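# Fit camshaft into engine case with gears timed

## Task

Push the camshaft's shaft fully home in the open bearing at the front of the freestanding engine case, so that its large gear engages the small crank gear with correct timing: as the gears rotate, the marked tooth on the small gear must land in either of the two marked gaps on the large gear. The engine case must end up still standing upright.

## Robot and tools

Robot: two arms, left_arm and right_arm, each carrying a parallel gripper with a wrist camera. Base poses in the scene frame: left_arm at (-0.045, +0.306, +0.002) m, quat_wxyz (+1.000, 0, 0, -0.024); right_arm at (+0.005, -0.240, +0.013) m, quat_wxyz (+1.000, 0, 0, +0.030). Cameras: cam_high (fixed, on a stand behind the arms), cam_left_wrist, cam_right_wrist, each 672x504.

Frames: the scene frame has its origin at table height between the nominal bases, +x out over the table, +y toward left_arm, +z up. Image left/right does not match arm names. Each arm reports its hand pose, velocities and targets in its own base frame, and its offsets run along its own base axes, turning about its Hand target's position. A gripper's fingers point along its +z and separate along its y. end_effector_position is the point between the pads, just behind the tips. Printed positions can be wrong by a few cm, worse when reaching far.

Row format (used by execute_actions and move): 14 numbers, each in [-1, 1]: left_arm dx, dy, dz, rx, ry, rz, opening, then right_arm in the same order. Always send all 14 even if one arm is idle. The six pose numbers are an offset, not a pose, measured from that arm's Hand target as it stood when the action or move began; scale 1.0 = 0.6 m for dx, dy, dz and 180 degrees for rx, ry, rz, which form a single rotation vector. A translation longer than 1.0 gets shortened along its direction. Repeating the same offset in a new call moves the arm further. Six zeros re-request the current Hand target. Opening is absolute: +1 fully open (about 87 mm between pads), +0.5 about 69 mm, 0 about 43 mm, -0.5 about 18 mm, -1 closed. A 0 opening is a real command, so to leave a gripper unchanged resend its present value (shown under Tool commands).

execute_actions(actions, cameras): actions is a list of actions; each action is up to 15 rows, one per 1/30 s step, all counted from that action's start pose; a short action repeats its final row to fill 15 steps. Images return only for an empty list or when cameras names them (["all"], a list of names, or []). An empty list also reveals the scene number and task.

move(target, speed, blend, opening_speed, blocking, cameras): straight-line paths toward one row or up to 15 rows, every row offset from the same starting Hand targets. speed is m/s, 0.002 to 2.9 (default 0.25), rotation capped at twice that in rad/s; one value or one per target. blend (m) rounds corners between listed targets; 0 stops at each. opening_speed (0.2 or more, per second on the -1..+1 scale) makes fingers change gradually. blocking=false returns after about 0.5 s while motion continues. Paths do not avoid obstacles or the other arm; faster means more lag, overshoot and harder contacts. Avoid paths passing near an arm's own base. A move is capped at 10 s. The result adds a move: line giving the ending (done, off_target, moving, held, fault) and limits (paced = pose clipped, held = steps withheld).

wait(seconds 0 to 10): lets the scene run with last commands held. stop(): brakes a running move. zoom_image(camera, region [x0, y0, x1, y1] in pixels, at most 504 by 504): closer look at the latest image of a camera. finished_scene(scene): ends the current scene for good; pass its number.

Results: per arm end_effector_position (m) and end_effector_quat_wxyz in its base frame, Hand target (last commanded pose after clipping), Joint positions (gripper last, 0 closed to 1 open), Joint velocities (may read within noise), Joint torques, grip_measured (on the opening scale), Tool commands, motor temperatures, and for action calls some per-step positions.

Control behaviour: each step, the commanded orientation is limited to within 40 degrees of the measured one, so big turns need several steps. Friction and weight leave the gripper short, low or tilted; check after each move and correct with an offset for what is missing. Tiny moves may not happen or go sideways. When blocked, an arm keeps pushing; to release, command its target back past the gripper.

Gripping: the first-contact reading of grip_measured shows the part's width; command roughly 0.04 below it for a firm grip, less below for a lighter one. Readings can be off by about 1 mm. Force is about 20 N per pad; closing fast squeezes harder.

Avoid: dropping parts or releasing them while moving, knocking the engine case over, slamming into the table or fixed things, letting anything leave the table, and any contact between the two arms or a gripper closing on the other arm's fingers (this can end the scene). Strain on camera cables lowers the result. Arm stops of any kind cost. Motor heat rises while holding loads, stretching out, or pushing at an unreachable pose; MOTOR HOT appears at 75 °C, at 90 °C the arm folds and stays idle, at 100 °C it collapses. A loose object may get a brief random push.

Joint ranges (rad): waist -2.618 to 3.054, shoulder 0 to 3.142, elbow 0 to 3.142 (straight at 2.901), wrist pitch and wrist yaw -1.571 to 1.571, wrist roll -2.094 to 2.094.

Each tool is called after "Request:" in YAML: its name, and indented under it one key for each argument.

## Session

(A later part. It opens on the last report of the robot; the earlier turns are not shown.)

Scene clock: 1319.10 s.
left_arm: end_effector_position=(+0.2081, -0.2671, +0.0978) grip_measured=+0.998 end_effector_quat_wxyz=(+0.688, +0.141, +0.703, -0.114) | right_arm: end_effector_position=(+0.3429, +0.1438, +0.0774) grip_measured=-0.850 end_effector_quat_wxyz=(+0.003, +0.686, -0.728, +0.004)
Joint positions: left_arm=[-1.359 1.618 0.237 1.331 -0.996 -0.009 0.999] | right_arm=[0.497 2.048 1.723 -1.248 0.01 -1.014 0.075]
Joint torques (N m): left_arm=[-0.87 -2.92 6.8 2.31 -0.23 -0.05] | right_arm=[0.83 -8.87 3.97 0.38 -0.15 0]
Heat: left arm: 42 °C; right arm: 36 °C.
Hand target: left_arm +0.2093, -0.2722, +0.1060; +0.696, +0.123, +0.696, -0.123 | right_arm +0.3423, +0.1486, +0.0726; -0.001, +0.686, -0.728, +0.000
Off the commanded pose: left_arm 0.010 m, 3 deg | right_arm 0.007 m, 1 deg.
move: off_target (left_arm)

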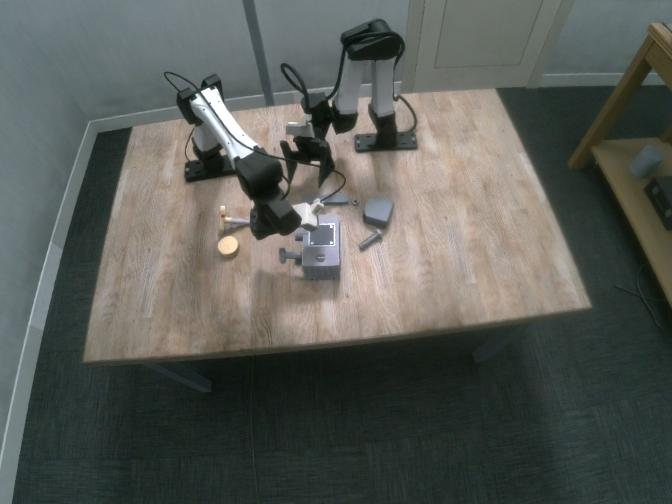

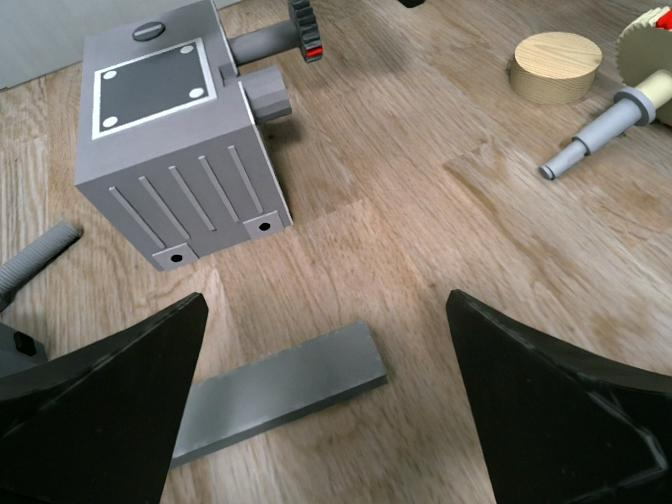

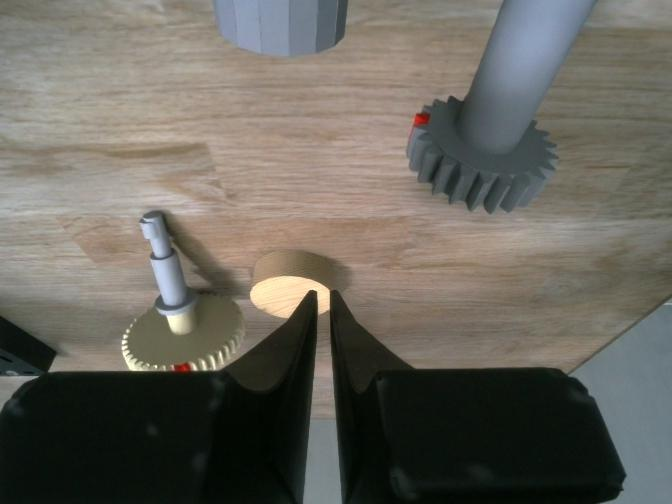

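Request:
move:
  target:
    - [0,0,0,0,0,0,1,-0.03,-0.02,0.1,0,0,0,0.3]
    - [0,0,0,0,0,0,1,-0.193,-0.105,0.01,-0.134,0,0,0.3]
    - [0,0,0,0,0,0,1,-0.193,-0.1265,-0.046,-0.134,0,0,0.3]
  cameras: ["all"]
  speed: [0.15,0.15,0.1]

Scene clock: 1342.10 s.
left_arm: end_effector_position=(+0.2081, -0.2671, +0.0978) grip_measured=+0.998 end_effector_quat_wxyz=(+0.688, +0.141, +0.703, -0.114) | right_arm: end_effector_position=(+0.2243, +0.0744, +0.0456) grip_measured=+0.300 end_effector_quat_wxyz=(+0.149, +0.671, -0.711, +0.149)
Joint positions: left_arm=[-1.359 1.618 0.237 1.331 -0.996 -0.009 0.999] | right_arm=[0.679 1.829 1.141 -1.168 0.318 -0.787 0.65]
Joint torques (N m): left_arm=[-0.87 -2.93 6.8 2.31 -0.23 -0.05] | right_arm=[-0.39 -7.5 3.11 -0.1 0.25 -0.09]
Heat: left arm: 45 °C; right arm: 38 °C.
Hand target: left_arm +0.2093, -0.2722, +0.1060; +0.696, +0.123, +0.696, -0.123 | right_arm +0.2265, +0.0726, +0.0450; +0.143, +0.671, -0.712, +0.152
Off the commanded pose: left_arm 0.010 m, 3 deg | right_arm 0.003 m, 1 deg.
move: off_target (left_arm)

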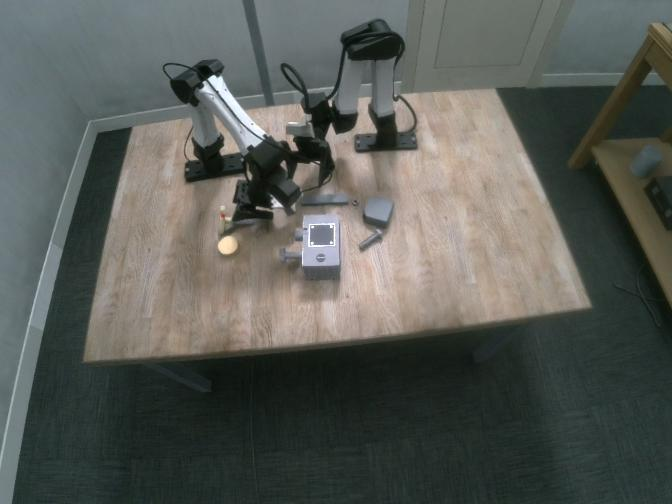

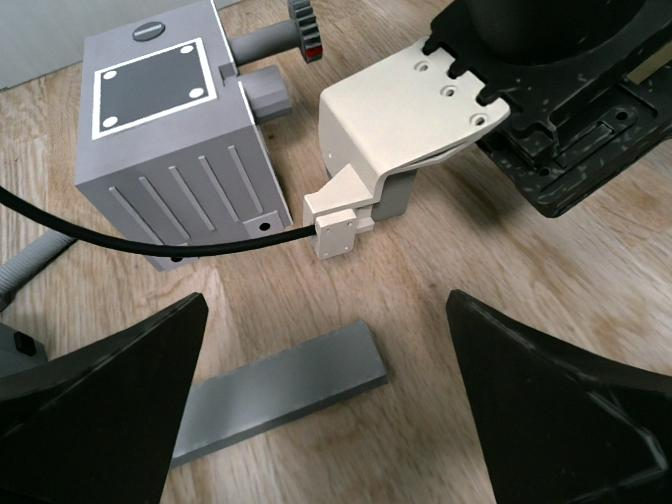

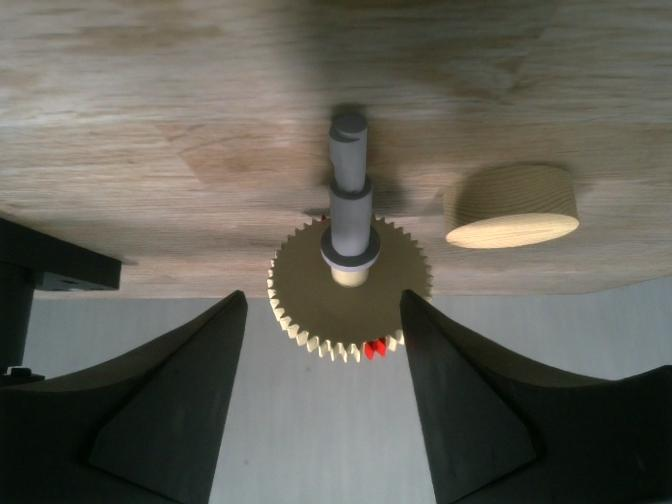

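Request:
move:
  target:
    - [0,0,0,0,0,0,1,0.018,0.012,-0.01,0,0,0,0.0]
    - [0,0,0,0,0,0,1,0.018,-0.0123,-0.061,0,0,0,0.0]
  cameras: ["cam_right_wrist"]
  speed: 0.06

Scene clock: 1353.47 s.
left_arm: end_effector_position=(+0.2081, -0.2671, +0.0978) grip_measured=+0.998 end_effector_quat_wxyz=(+0.688, +0.141, +0.703, -0.114) | right_arm: end_effector_position=(+0.2360, +0.0679, +0.0119) grip_measured=+0.000 end_effector_quat_wxyz=(+0.142, +0.671, -0.713, +0.149)
Joint positions: left_arm=[-1.359 1.618 0.237 1.331 -0.996 -0.009 0.999] | right_arm=[0.637 1.894 1.082 -1.017 0.329 -0.83 0.5]
Joint torques (N m): left_arm=[-0.85 -2.92 6.79 2.31 -0.23 -0.05] | right_arm=[-0.42 -6.32 2.97 -0.05 0.25 -0.11]
Motor temperatures (°C): left_arm=[23 29 34 46 26 25 24] | right_arm=[25 37 35 29 27 26 29]
Heat: left arm: 46 °C; right arm: 37 °C.
Hand target: left_arm +0.2093, -0.2722, +0.1060; +0.696, +0.123, +0.696, -0.123 | right_arm +0.2373, +0.0653, +0.0085; +0.143, +0.671, -0.712, +0.152
Off the commanded pose: left_arm 0.010 m, 3 deg | right_arm 0.005 m, 0 deg.
move: off_target (left_arm)
Images, in order (width x height): cam_right_wrist 672x504.

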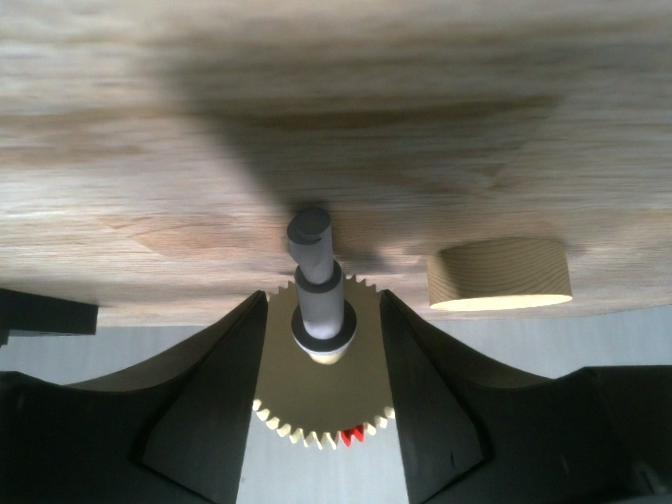

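Request:
move:
  target:
    - [0,0,0,0,0,0,1,0,-0.003,-0.01,0,0,0,0.0]
    - [0,0,0,0,0,0,1,0,-0.003,-0.01,0,0,0,-0.9]
  cameras: ["cam_right_wrist"]
  speed: 0.06
  opening_speed: 0.5

Scene clock: 1367.60 s.
left_arm: end_effector_position=(+0.2081, -0.2671, +0.0978) grip_measured=+0.998 end_effector_quat_wxyz=(+0.688, +0.141, +0.703, -0.114) | right_arm: end_effector_position=(+0.2365, +0.0665, +0.0062) grip_measured=-0.572 end_effector_quat_wxyz=(+0.141, +0.671, -0.712, +0.150)
Joint positions: left_arm=[-1.359 1.618 0.237 1.331 -0.996 -0.009 0.999] | right_arm=[0.633 1.902 1.067 -0.989 0.331 -0.837 0.214]
Joint torques (N m): left_arm=[-0.87 -2.92 6.79 2.31 -0.23 -0.05] | right_arm=[-0.49 -6.2 2.93 -0.05 0.25 -0.1]
Heat: left arm: 47 °C; right arm: 36 °C.
Hand target: left_arm +0.2093, -0.2722, +0.1060; +0.696, +0.123, +0.696, -0.123 | right_arm +0.2373, +0.0635, +0.0025; +0.143, +0.671, -0.712, +0.152
Off the commanded pose: left_arm 0.010 m, 3 deg | right_arm 0.005 m, 0 deg.
move: off_target (left_arm)
Images, in order (width x height): cam_right_wrist 672x504.

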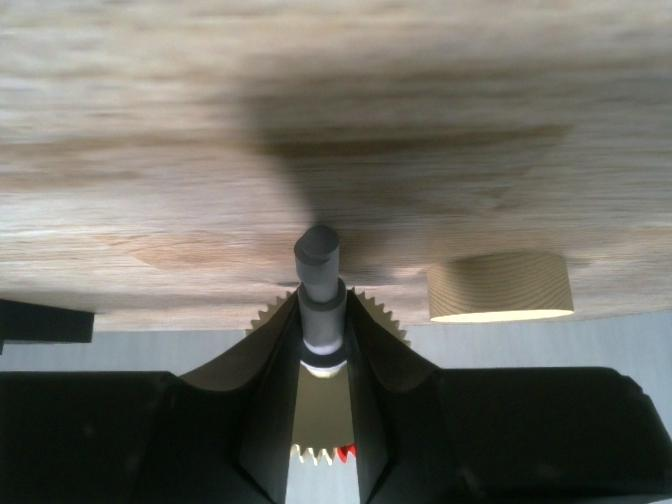

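Request:
move:
  target:
    - [0,0,0,0,0,0,1,0,0.0,0.1,0,0,0,-0.9]
  cameras: ["cam_right_wrist"]
  speed: 0.06

Scene clock: 1373.30 s.
left_arm: end_effector_position=(+0.2081, -0.2671, +0.0978) grip_measured=+0.998 end_effector_quat_wxyz=(+0.688, +0.141, +0.703, -0.114) | right_arm: end_effector_position=(+0.2335, +0.0643, +0.0493) grip_measured=-0.572 end_effector_quat_wxyz=(+0.151, +0.672, -0.710, +0.149)
Joint positions: left_arm=[-1.359 1.618 0.237 1.331 -0.996 -0.009 0.999] | right_arm=[0.633 1.826 1.152 -1.172 0.331 -0.837 0.214]
Joint torques (N m): left_arm=[-0.87 -2.92 6.8 2.31 -0.23 -0.05] | right_arm=[-0.5 -9.13 5.96 -0.53 0.25 -0.09]
Heat: left arm: 47 °C; right arm: 36 °C.
Hand target: left_arm +0.2093, -0.2722, +0.1060; +0.696, +0.123, +0.696, -0.123 | right_arm +0.2372, +0.0635, +0.0624; +0.143, +0.671, -0.712, +0.152
Off the commanded pose: left_arm 0.010 m, 3 deg | right_arm 0.014 m, 1 deg.
move: off_target (left_arm, right_arm)
Images, in order (width x height): cam_right_wrist 672x504.

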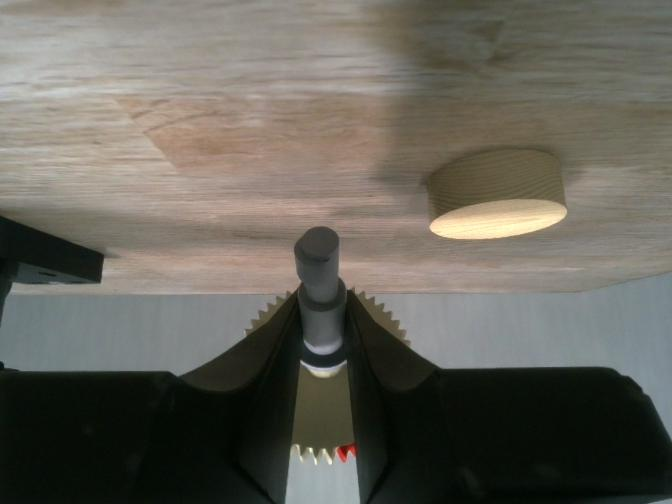

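Request:
move:
  target:
    - [0,0,0,0,0,0,1,0.105,0.06,0.113,0.067,0,0,-0.9]
    - [0,0,0,0,0,0,1,0.173,0.141,0.113,0.134,0,0,-0.9]
    - [0,0,0,0,0,0,1,0.173,0.141,0.03,0.134,0,0,-0.9]
  cameras: ["all"]
  speed: [0.12,0.12,0.08]

Request:
zoom_image:
  camera: "cam_left_wrist"
  region: [200, 0, 450, 160]

Request:
zoom_image:
  camera: "cam_high"
  region: [210, 190, 350, 290]

Scene clock: 1388.30 s.
left_arm: end_effector_position=(+0.2081, -0.2671, +0.0978) grip_measured=+0.998 end_effector_quat_wxyz=(+0.688, +0.141, +0.703, -0.114) | right_arm: end_effector_position=(+0.3394, +0.1498, +0.0828) grip_measured=-0.572 end_effector_quat_wxyz=(+0.001, +0.686, -0.727, +0.001)
Joint positions: left_arm=[-1.359 1.618 0.237 1.331 -0.996 -0.009 0.999] | right_arm=[0.512 2.045 1.74 -1.268 0.002 -1.001 0.214]
Joint torques (N m): left_arm=[-0.88 -2.92 6.8 2.31 -0.23 -0.05] | right_arm=[-0.46 -9.35 4.08 0.33 -0.07 -0.11]
Heat: left arm: 48 °C; right arm: 36 °C.
Hand target: left_arm +0.2093, -0.2722, +0.1060; +0.696, +0.123, +0.696, -0.123 | right_arm +0.3411, +0.1480, +0.0806; -0.001, +0.686, -0.728, +0.000
Off the commanded pose: left_arm 0.010 m, 3 deg | right_arm 0.003 m, 0 deg.
move: off_target (left_arm)

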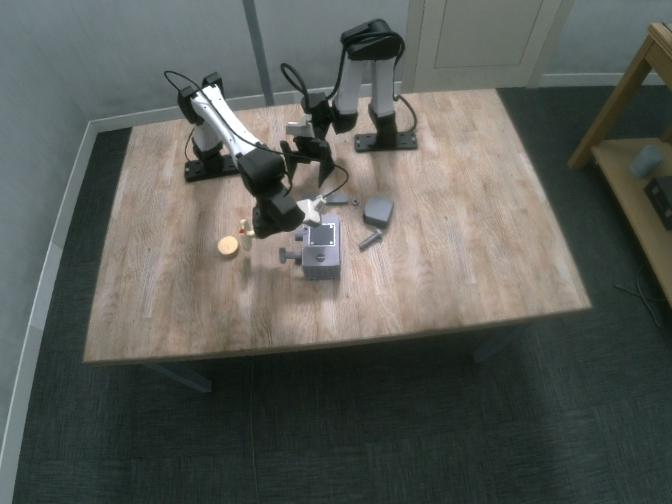

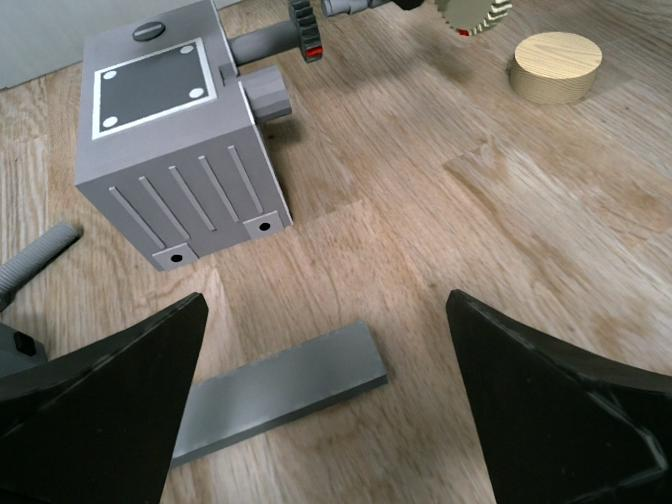

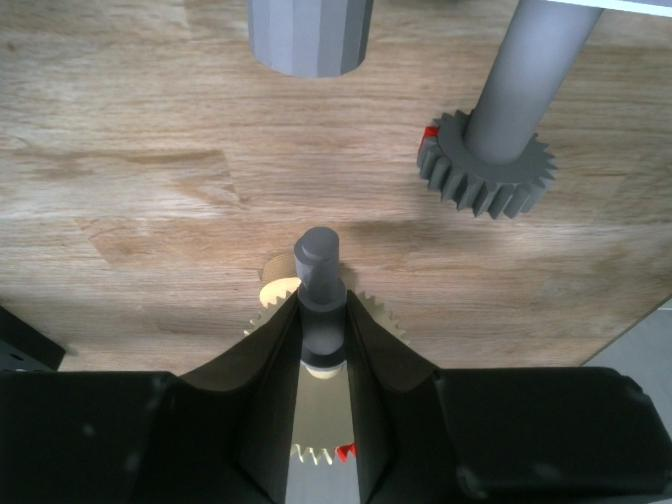

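Scaled by 2.016 from the camera's 672x504 image, which has a finer 960x720 frame.

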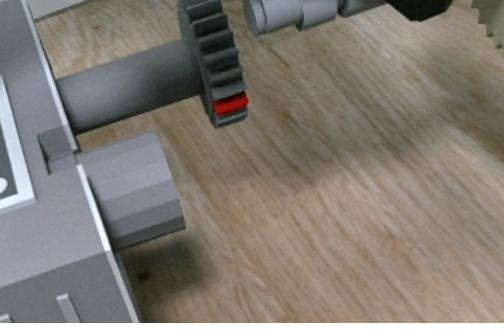

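Scaled by 3.600 from the camera's 672x504 image, which has a finer 960x720 frame.

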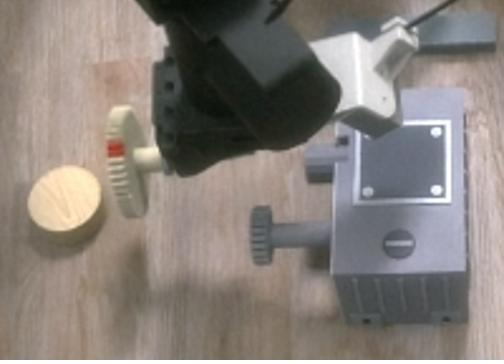

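Request:
move:
  target:
    - [0,0,0,0,0,0,1,-0.01,0.01,-0.036,0,0,-0.028,-0.9]
  cameras: ["all"]
  speed: [0.06]

Request:
zoom_image:
  camera: "cam_left_wrist"
  region: [200, 0, 450, 160]

Request:
zoom_image:
  camera: "cam_right_wrist"
  region: [220, 0, 440, 340]

Request:
zoom_image:
  camera: "cam_high"
  region: [210, 190, 350, 290]

Scene clock: 1418.37 s.
left_arm: end_effector_position=(+0.2081, -0.2671, +0.0978) grip_measured=+0.998 end_effector_quat_wxyz=(+0.688, +0.141, +0.703, -0.114) | right_arm: end_effector_position=(+0.3367, +0.1508, +0.0620) grip_measured=-0.572 end_effector_quat_wxyz=(+0.000, -0.653, +0.757, -0.001)
Joint positions: left_arm=[-1.359 1.618 0.237 1.331 -0.996 -0.009 0.999] | right_arm=[0.512 2.055 1.673 -1.188 0.002 -0.911 0.214]
Joint torques (N m): left_arm=[-0.87 -2.91 6.79 2.31 -0.23 -0.05] | right_arm=[0.92 -9.14 4.03 0.35 -0.06 -0.01]
Heat: left arm: 49 °C; right arm: 37 °C.
Hand target: left_arm +0.2093, -0.2722, +0.1060; +0.696, +0.123, +0.696, -0.123 | right_arm +0.3352, +0.1540, +0.0589; +0.001, -0.653, +0.757, +0.000
Off the commanded pose: left_arm 0.010 m, 3 deg | right_arm 0.005 m, 0 deg.
move: off_target (left_arm)

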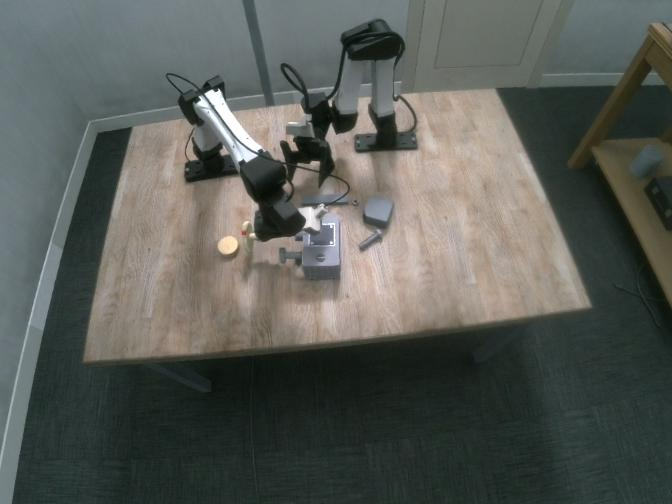

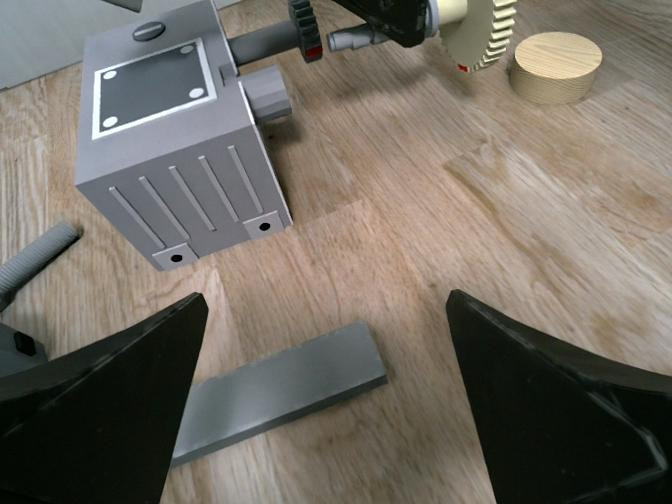

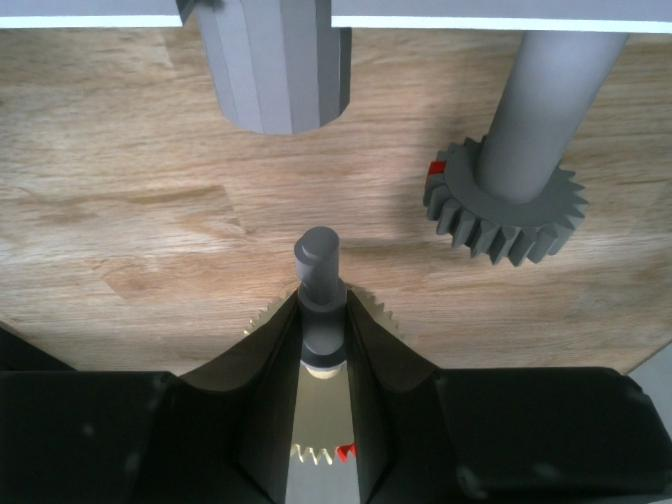

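Scaled by 2.016 from the camera's 672x504 image, which has a finer 960x720 frame.

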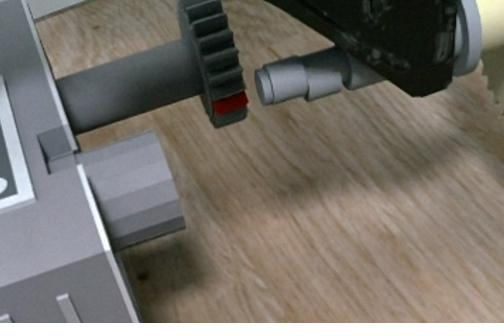

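Scaled by 1.482 from the camera's 672x504 image, which has a finer 960x720 frame.

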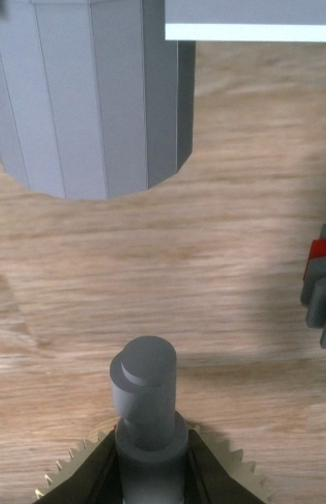

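Scaled by 3.600 from the camera's 672x504 image, which has a finer 960x720 frame.

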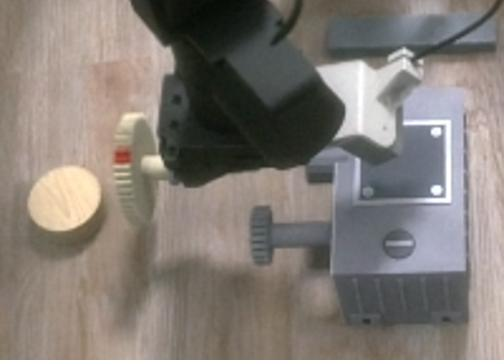

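Request:
move:
  target:
    - [0,0,0,0,0,0,1,-0.0085,0.0,-0.023,0,0,0,-0.9]
  cameras: ["cam_left_wrist","cam_right_wrist"]
  speed: [0.06]

Request:
zoom_image:
  camera: "cam_left_wrist"
  region: [200, 0, 450, 160]

Request:
zoom_image:
  camera: "cam_right_wrist"
  region: [180, 40, 440, 340]

Scene clock: 1435.37 s.
left_arm: end_effector_position=(+0.2081, -0.2671, +0.0978) grip_measured=+0.998 end_effector_quat_wxyz=(+0.688, +0.141, +0.703, -0.114) | right_arm: end_effector_position=(+0.3312, +0.1509, +0.0457) grip_measured=-0.572 end_effector_quat_wxyz=(-0.003, -0.653, +0.757, -0.001)
Joint positions: left_arm=[-1.359 1.618 0.237 1.331 -0.996 -0.009 0.999] | right_arm=[0.519 2.055 1.607 -1.129 0.002 -0.904 0.214]
Joint torques (N m): left_arm=[-0.87 -2.92 6.79 2.31 -0.23 -0.05] | right_arm=[0.88 -9.74 3.99 0.32 -0.06 0.01]
Heat: left arm: 50 °C; right arm: 37 °C.
Hand target: left_arm +0.2093, -0.2722, +0.1060; +0.696, +0.123, +0.696, -0.123 | right_arm +0.3300, +0.1540, +0.0451; +0.001, -0.653, +0.757, +0.000
Off the commanded pose: left_arm 0.010 m, 3 deg | right_arm 0.003 m, 0 deg.
move: off_target (left_arm)
Images, in order (width x height): cam_left_wrist 672x504, cam_right_wrist 672x504.

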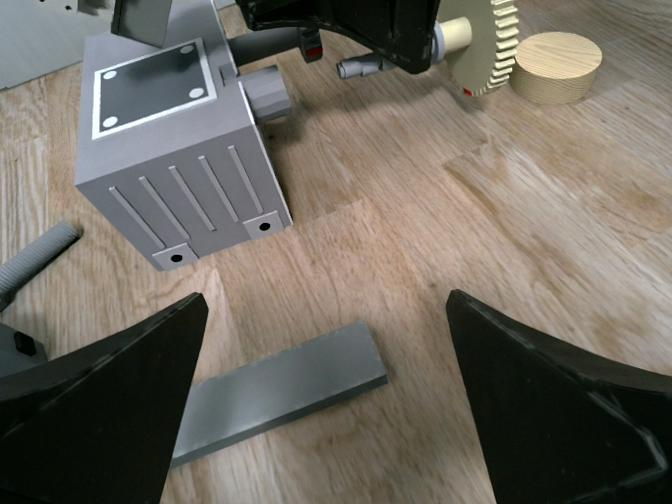

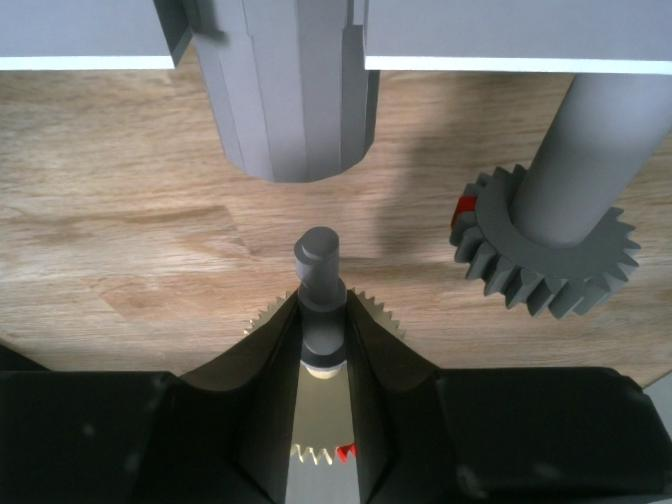

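Scaled by 2.016 from the camera's 672x504 image, which has a finer 960x720 frame.

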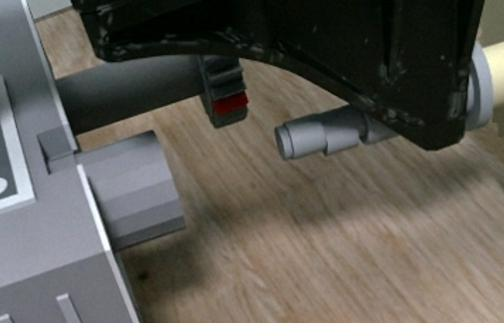

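Scaled by 1.680 from the camera's 672x504 image, which has a finer 960x720 frame.

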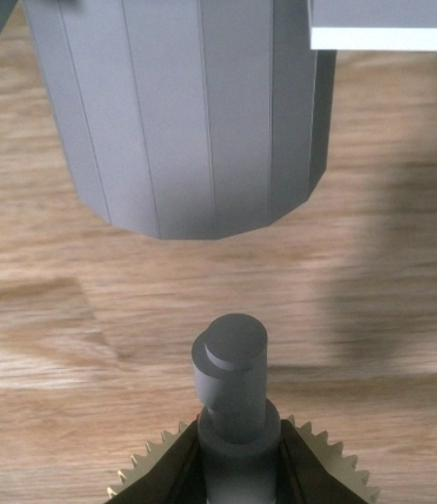

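Request:
move:
  target:
    - [0,0,0,0,0,0,1,0,0.025,-0.002,0,0,0,-0.9]
  cameras: ["cam_left_wrist","cam_right_wrist"]
  speed: [0.05]

Request:
zoom_image:
  camera: "cam_left_wrist"
  region: [200, 0, 450, 160]

Request:
zoom_image:
  camera: "cam_right_wrist"
  region: [180, 40, 440, 340]

Scene clock: 1453.33 s.
left_arm: end_effector_position=(+0.2081, -0.2671, +0.0978) grip_measured=+0.998 end_effector_quat_wxyz=(+0.688, +0.141, +0.703, -0.114) | right_arm: end_effector_position=(+0.3232, +0.1615, +0.0383) grip_measured=-0.572 end_effector_quat_wxyz=(-0.014, -0.654, +0.757, +0.001)
Joint positions: left_arm=[-1.359 1.618 0.237 1.331 -0.996 -0.009 0.999] | right_arm=[0.553 2.077 1.607 -1.128 0.002 -0.872 0.214]
Joint torques (N m): left_arm=[-0.87 -2.92 6.8 2.31 -0.23 -0.05] | right_arm=[0.79 -9.16 7.01 0.2 -0.06 0]
Heat: left arm: 50 °C; right arm: 38 °C.
Hand target: left_arm +0.2093, -0.2722, +0.1060; +0.696, +0.123, +0.696, -0.123 | right_arm +0.3300, +0.1691, +0.0440; +0.001, -0.653, +0.757, +0.000
Off the commanded pose: left_arm 0.010 m, 3 deg | right_arm 0.012 m, 2 deg.
move: off_target (left_arm, right_arm)
Images, in order (width x height): cam_left_wrist 672x504, cam_right_wrist 672x504.

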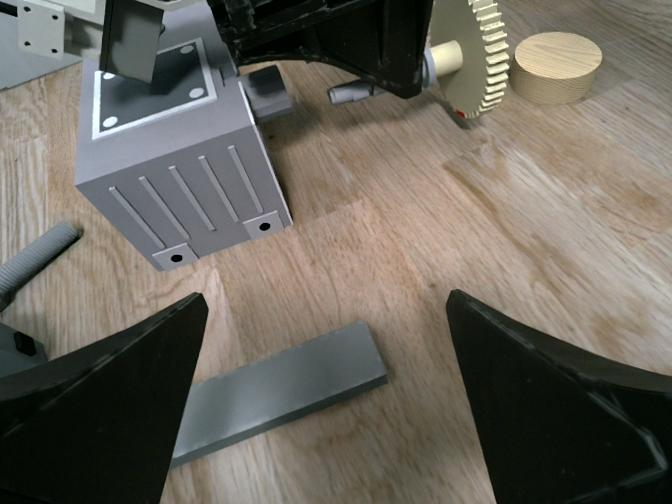

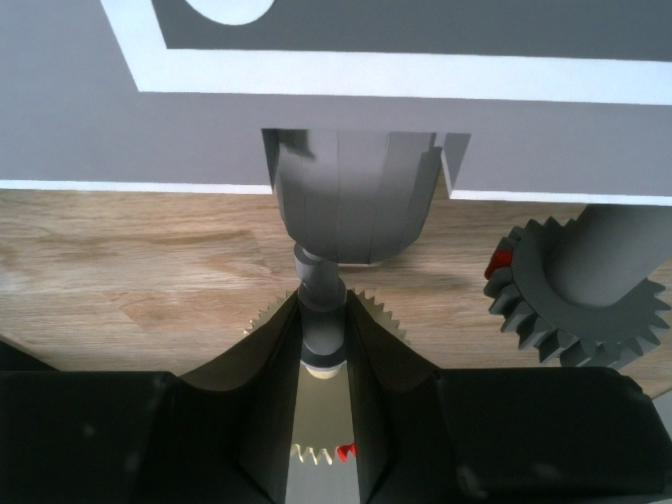

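Scaled by 2.016 from the camera's 672x504 image, which has a finer 960x720 frame.

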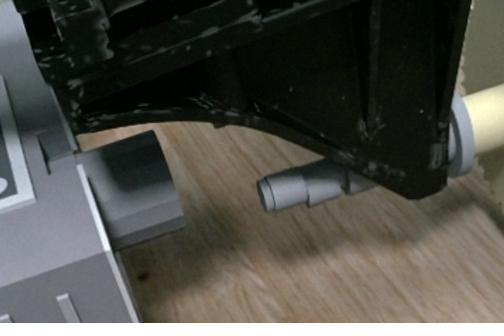

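Scaled by 1.680 from the camera's 672x504 image, which has a finer 960x720 frame.

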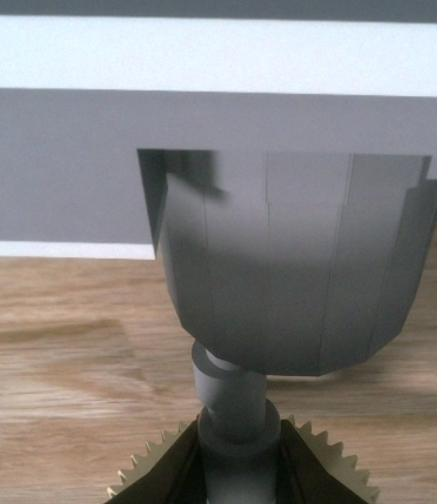

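Request:
move:
  target:
    - [0,0,0,0,0,0,1,0.014,0.0,0.014,0,0,0,-0.9]
  cameras: ["cam_left_wrist","cam_right_wrist"]
  speed: [0.05]

Request:
zoom_image:
  camera: "cam_left_wrist"
  region: [200, 0, 450, 160]

Request:
zoom_image:
  camera: "cam_right_wrist"
  region: [180, 40, 440, 340]

Scene clock: 1468.10 s.
left_arm: end_effector_position=(+0.2081, -0.2671, +0.0978) grip_measured=+0.998 end_effector_quat_wxyz=(+0.688, +0.141, +0.703, -0.114) | right_arm: end_effector_position=(+0.3344, +0.1684, +0.0461) grip_measured=-0.572 end_effector_quat_wxyz=(-0.002, -0.653, +0.757, -0.001)
Joint positions: left_arm=[-1.359 1.618 0.237 1.331 -0.996 -0.009 0.999] | right_arm=[0.553 2.098 1.674 -1.15 0.002 -0.871 0.214]
Joint torques (N m): left_arm=[-0.88 -2.93 6.8 2.31 -0.23 -0.05] | right_arm=[-0.25 -9.25 7.08 0.08 -0.05 -0.09]
Heat: left arm: 50 °C; right arm: 38 °C.
Hand target: left_arm +0.2093, -0.2722, +0.1060; +0.696, +0.123, +0.696, -0.123 | right_arm +0.3384, +0.1690, +0.0523; +0.001, -0.653, +0.757, +0.000
Off the commanded pose: left_arm 0.010 m, 3 deg | right_arm 0.007 m, 0 deg.
move: off_target (left_arm)
Images, in order (width x height): cam_left_wrist 672x504, cam_right_wrist 672x504.

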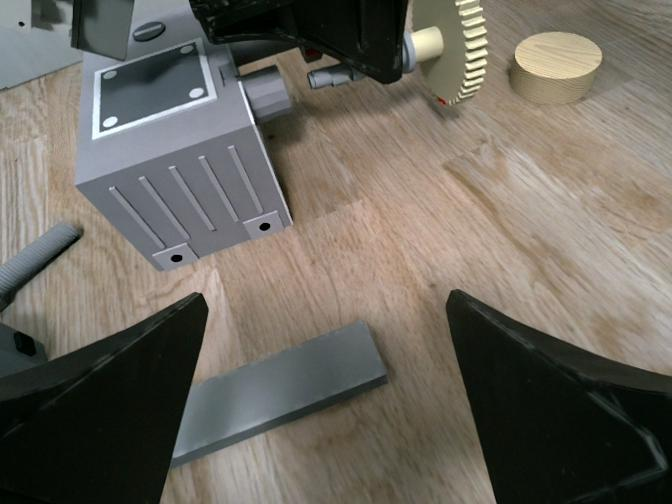

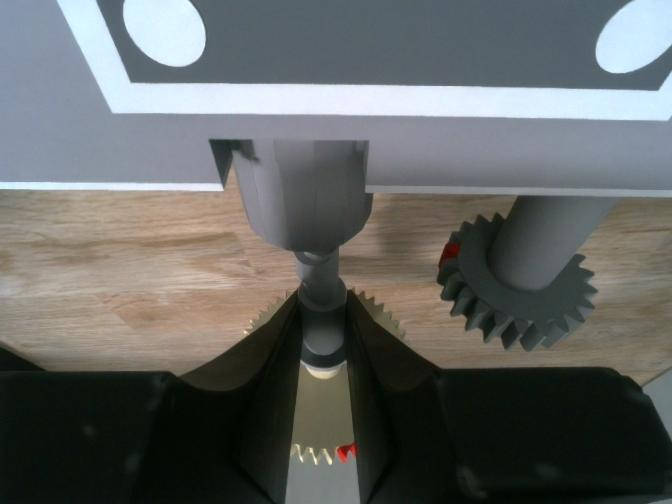

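Scaled by 2.016 from the camera's 672x504 image, which has a finer 960x720 frame.

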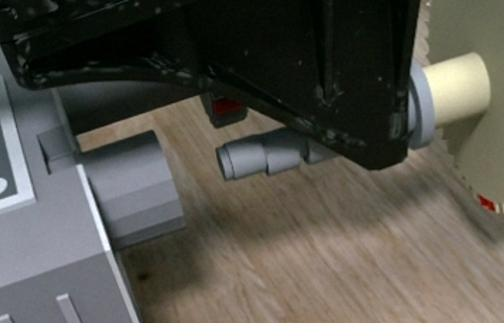

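Scaled by 1.680 from the camera's 672x504 image, which has a finer 960x720 frame.

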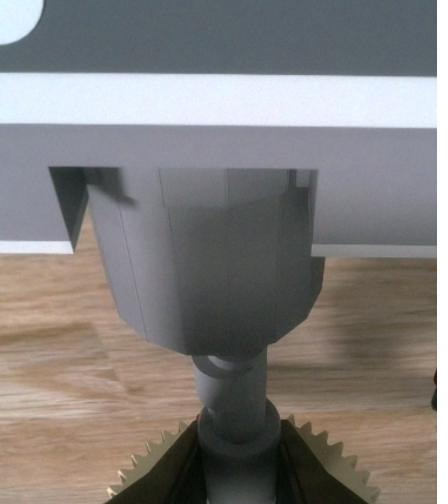

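Request:
move:
  target:
    - [0,0,0,0,0,0,1,0.003,0.027,0.0,0,0,0,-0.9]
  cameras: ["cam_left_wrist","cam_right_wrist"]
  speed: [0.04]

Request:
zoom_image:
  camera: "cam_left_wrist"
  region: [200, 0, 450, 160]

Request:
zoom_image:
  camera: "cam_right_wrist"
  region: [180, 100, 440, 400]

Scene clock: 1479.33 s.
left_arm: end_effector_position=(+0.2081, -0.2671, +0.0978) grip_measured=+0.998 end_effector_quat_wxyz=(+0.688, +0.141, +0.703, -0.114) | right_arm: end_effector_position=(+0.3385, +0.1811, +0.0460) grip_measured=-0.572 end_effector_quat_wxyz=(-0.002, -0.654, +0.757, -0.001)
Joint positions: left_arm=[-1.359 1.618 0.237 1.331 -0.996 -0.009 0.999] | right_arm=[0.574 2.14 1.738 -1.173 0.002 -0.851 0.214]
Joint torques (N m): left_arm=[-0.88 -2.92 6.8 2.31 -0.23 -0.05] | right_arm=[0.69 -9.57 7.13 0.01 -0.06 0]
Motor temperatures (°C): left_arm=[23 28 34 51 26 25 24] | right_arm=[25 39 37 28 27 26 29]
Heat: left arm: 51 °C; right arm: 39 °C.
Hand target: left_arm +0.2093, -0.2722, +0.1060; +0.696, +0.123, +0.696, -0.123 | right_arm +0.3402, +0.1852, +0.0522; +0.001, -0.653, +0.757, +0.000
Off the commanded pose: left_arm 0.010 m, 3 deg | right_arm 0.008 m, 0 deg.
move: off_target (left_arm)
Images, in order (width x height): cam_left_wrist 672x504, cam_right_wrist 672x504.

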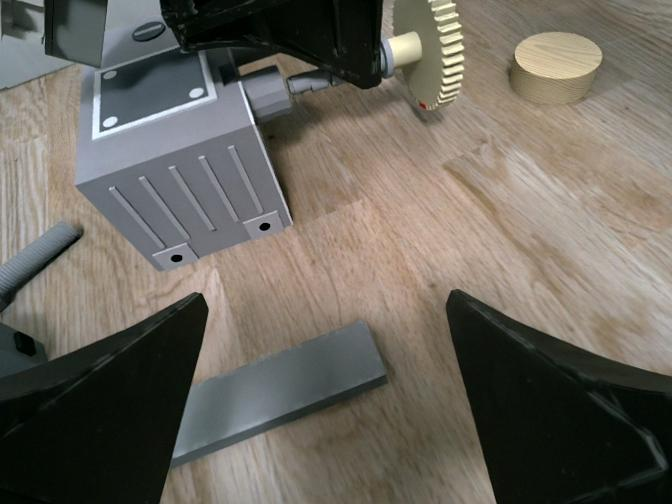

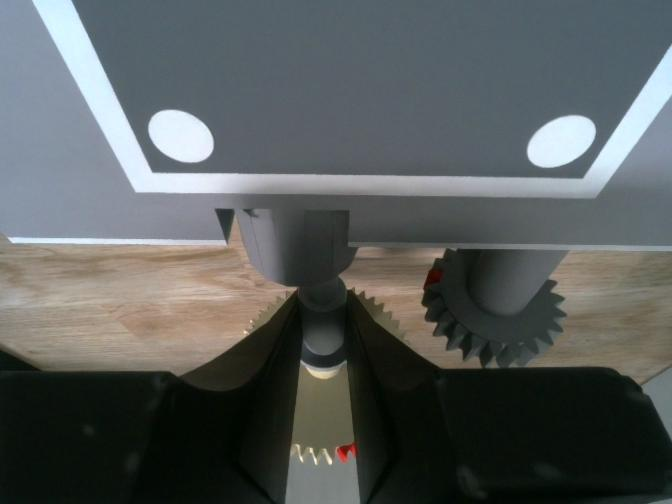

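Scaled by 2.016 from the camera's 672x504 image, which has a finer 960x720 frame.

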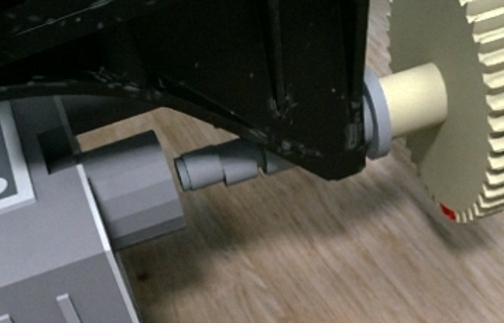

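Scaled by 1.680 from the camera's 672x504 image, which has a finer 960x720 frame.

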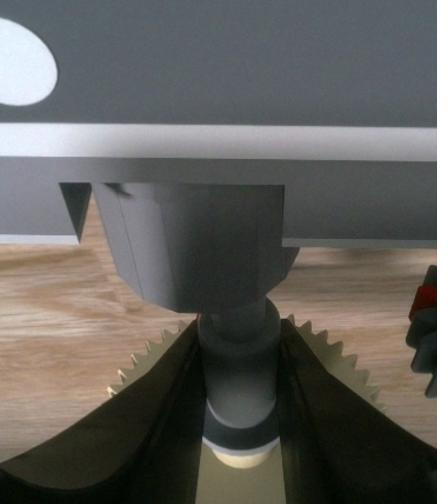

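Request:
move:
  target:
    - [0,0,0,0,0,0,1,-0.007,-0.012,0.0,0,0,0,-0.9]
  cameras: ["cam_left_wrist","cam_right_wrist"]
  speed: [0.04]

Request:
zoom_image:
  camera: "cam_left_wrist"
  region: [200, 0, 450, 160]

Request:
zoom_image:
  camera: "cam_right_wrist"
  region: [180, 100, 440, 400]

Scene clock: 1491.90 s.
left_arm: end_effector_position=(+0.2081, -0.2671, +0.0978) grip_measured=+0.998 end_effector_quat_wxyz=(+0.688, +0.141, +0.703, -0.114) | right_arm: end_effector_position=(+0.3384, +0.1811, +0.0460) grip_measured=-0.572 end_effector_quat_wxyz=(-0.002, -0.654, +0.757, +0.000)
Joint positions: left_arm=[-1.359 1.618 0.237 1.331 -0.996 -0.009 0.999] | right_arm=[0.574 2.14 1.738 -1.174 0.002 -0.851 0.214]
Joint torques (N m): left_arm=[-0.87 -2.92 6.8 2.31 -0.23 -0.05] | right_arm=[-0.14 -12.26 3.66 0.19 -0.05 -0.07]
Heat: left arm: 51 °C; right arm: 39 °C.
Hand target: left_arm +0.2093, -0.2722, +0.1060; +0.696, +0.123, +0.696, -0.123 | right_arm +0.3360, +0.1780, +0.0522; +0.000, -0.653, +0.757, +0.000
Off the commanded pose: left_arm 0.010 m, 3 deg | right_arm 0.007 m, 0 deg.
move: off_target (left_arm)
Images, in order (width x height): cam_left_wrist 672x504, cam_right_wrist 672x504.

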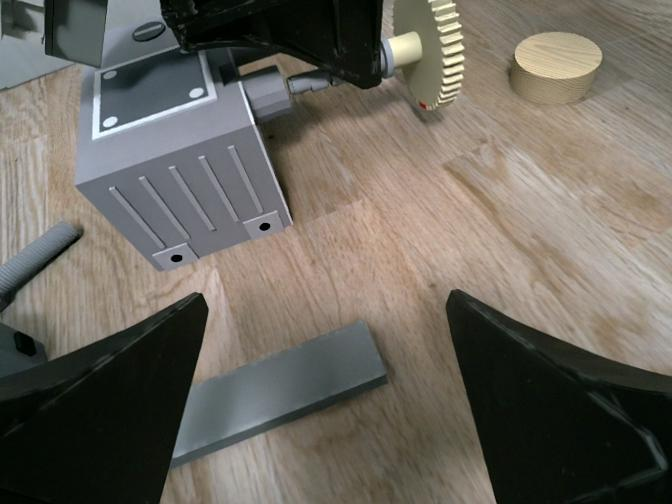

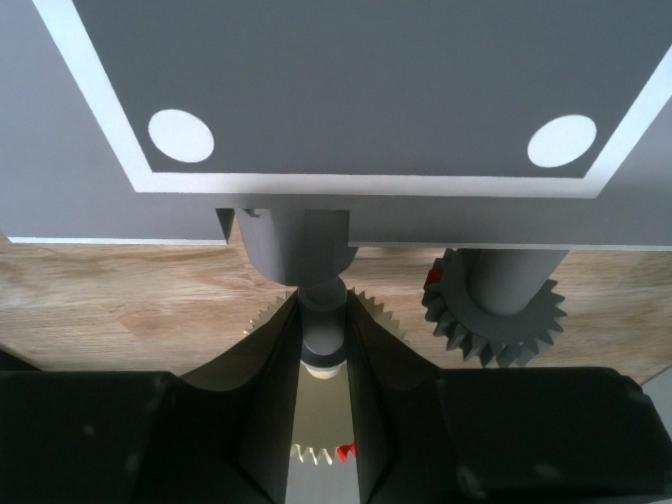

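Scaled by 2.016 from the camera's 672x504 image, which has a finer 960x720 frame.

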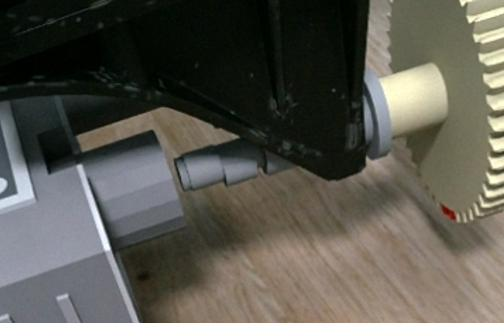

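Scaled by 1.680 from the camera's 672x504 image, which has a finer 960x720 frame.

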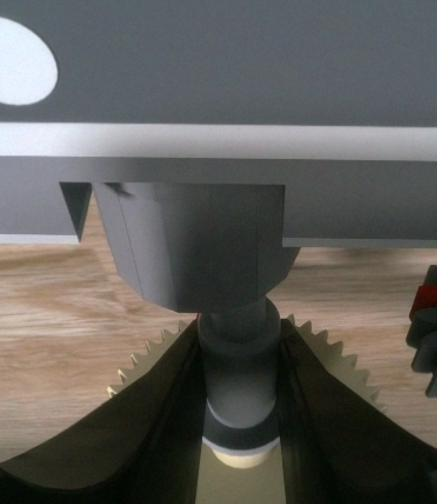

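Request:
move:
  target:
    - [0,0,0,0,0,0,1,-0.006,0,0.0,0,0,0,-0.9]
  cameras: []
  speed: [0.04]

Scene clock: 1499.10 s.
left_arm: end_effector_position=(+0.2081, -0.2671, +0.0978) grip_measured=+0.998 end_effector_quat_wxyz=(+0.688, +0.141, +0.703, -0.114) | right_arm: end_effector_position=(+0.3326, +0.1773, +0.0409) grip_measured=-0.572 end_effector_quat_wxyz=(-0.014, -0.654, +0.757, +0.001)
Joint positions: left_arm=[-1.359 1.618 0.237 1.331 -0.996 -0.009 0.999] | right_arm=[0.574 2.14 1.714 -1.174 0.002 -0.851 0.214]
Joint torques (N m): left_arm=[-0.88 -2.92 6.79 2.31 -0.23 -0.05] | right_arm=[0.29 -13.35 3.96 0.2 -0.05 -0.03]
Heat: left arm: 51 °C; right arm: 40 °C.
Hand target: left_arm +0.2093, -0.2722, +0.1060; +0.696, +0.123, +0.696, -0.123 | right_arm +0.3324, +0.1780, +0.0522; +0.000, -0.653, +0.757, +0.000
Off the commanded pose: left_arm 0.010 m, 3 deg | right_arm 0.011 m, 2 deg.
move: off_target (left_arm, right_arm)
No camera images: "cameras" was empty.

Request:
move:
  target:
    - [0,0,0,0,0,0,1,0.006,-0.03,0.001,0,0,0,-0.9]
    - [0,0,0,0,0,0,1,0.012,0.001,0.001,0,0,0,-0.9]
  cameras: ["cam_left_wrist","cam_right_wrist"]
  speed: [0.06]

Request:
zoom_image:
  camera: "cam_left_wrist"
  region: [200, 0, 450, 160]

Request:
zoom_image:
  camera: "cam_right_wrist"
  region: [180, 100, 440, 400]

speed must be one number or one for each of the 2 targets, got a list of 1; nothing of the call was run

Scaled by 2.016 from the camera's 672x504 image, which has a finer 960x720 frame.
This view is cut from an older image: the scene may have changed since it was taken.

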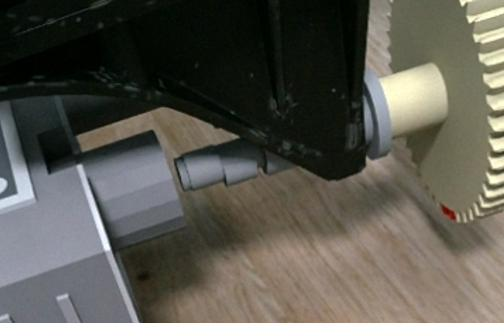

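Scaled by 1.680 from the camera's 672x504 image, which has a finer 960x720 frame.
This view is cut from an older image: the scene may have changed since it was taken.

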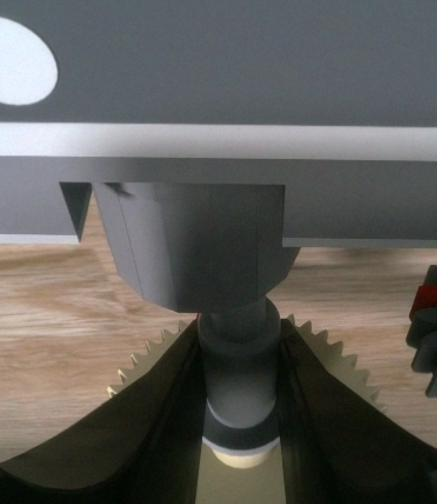

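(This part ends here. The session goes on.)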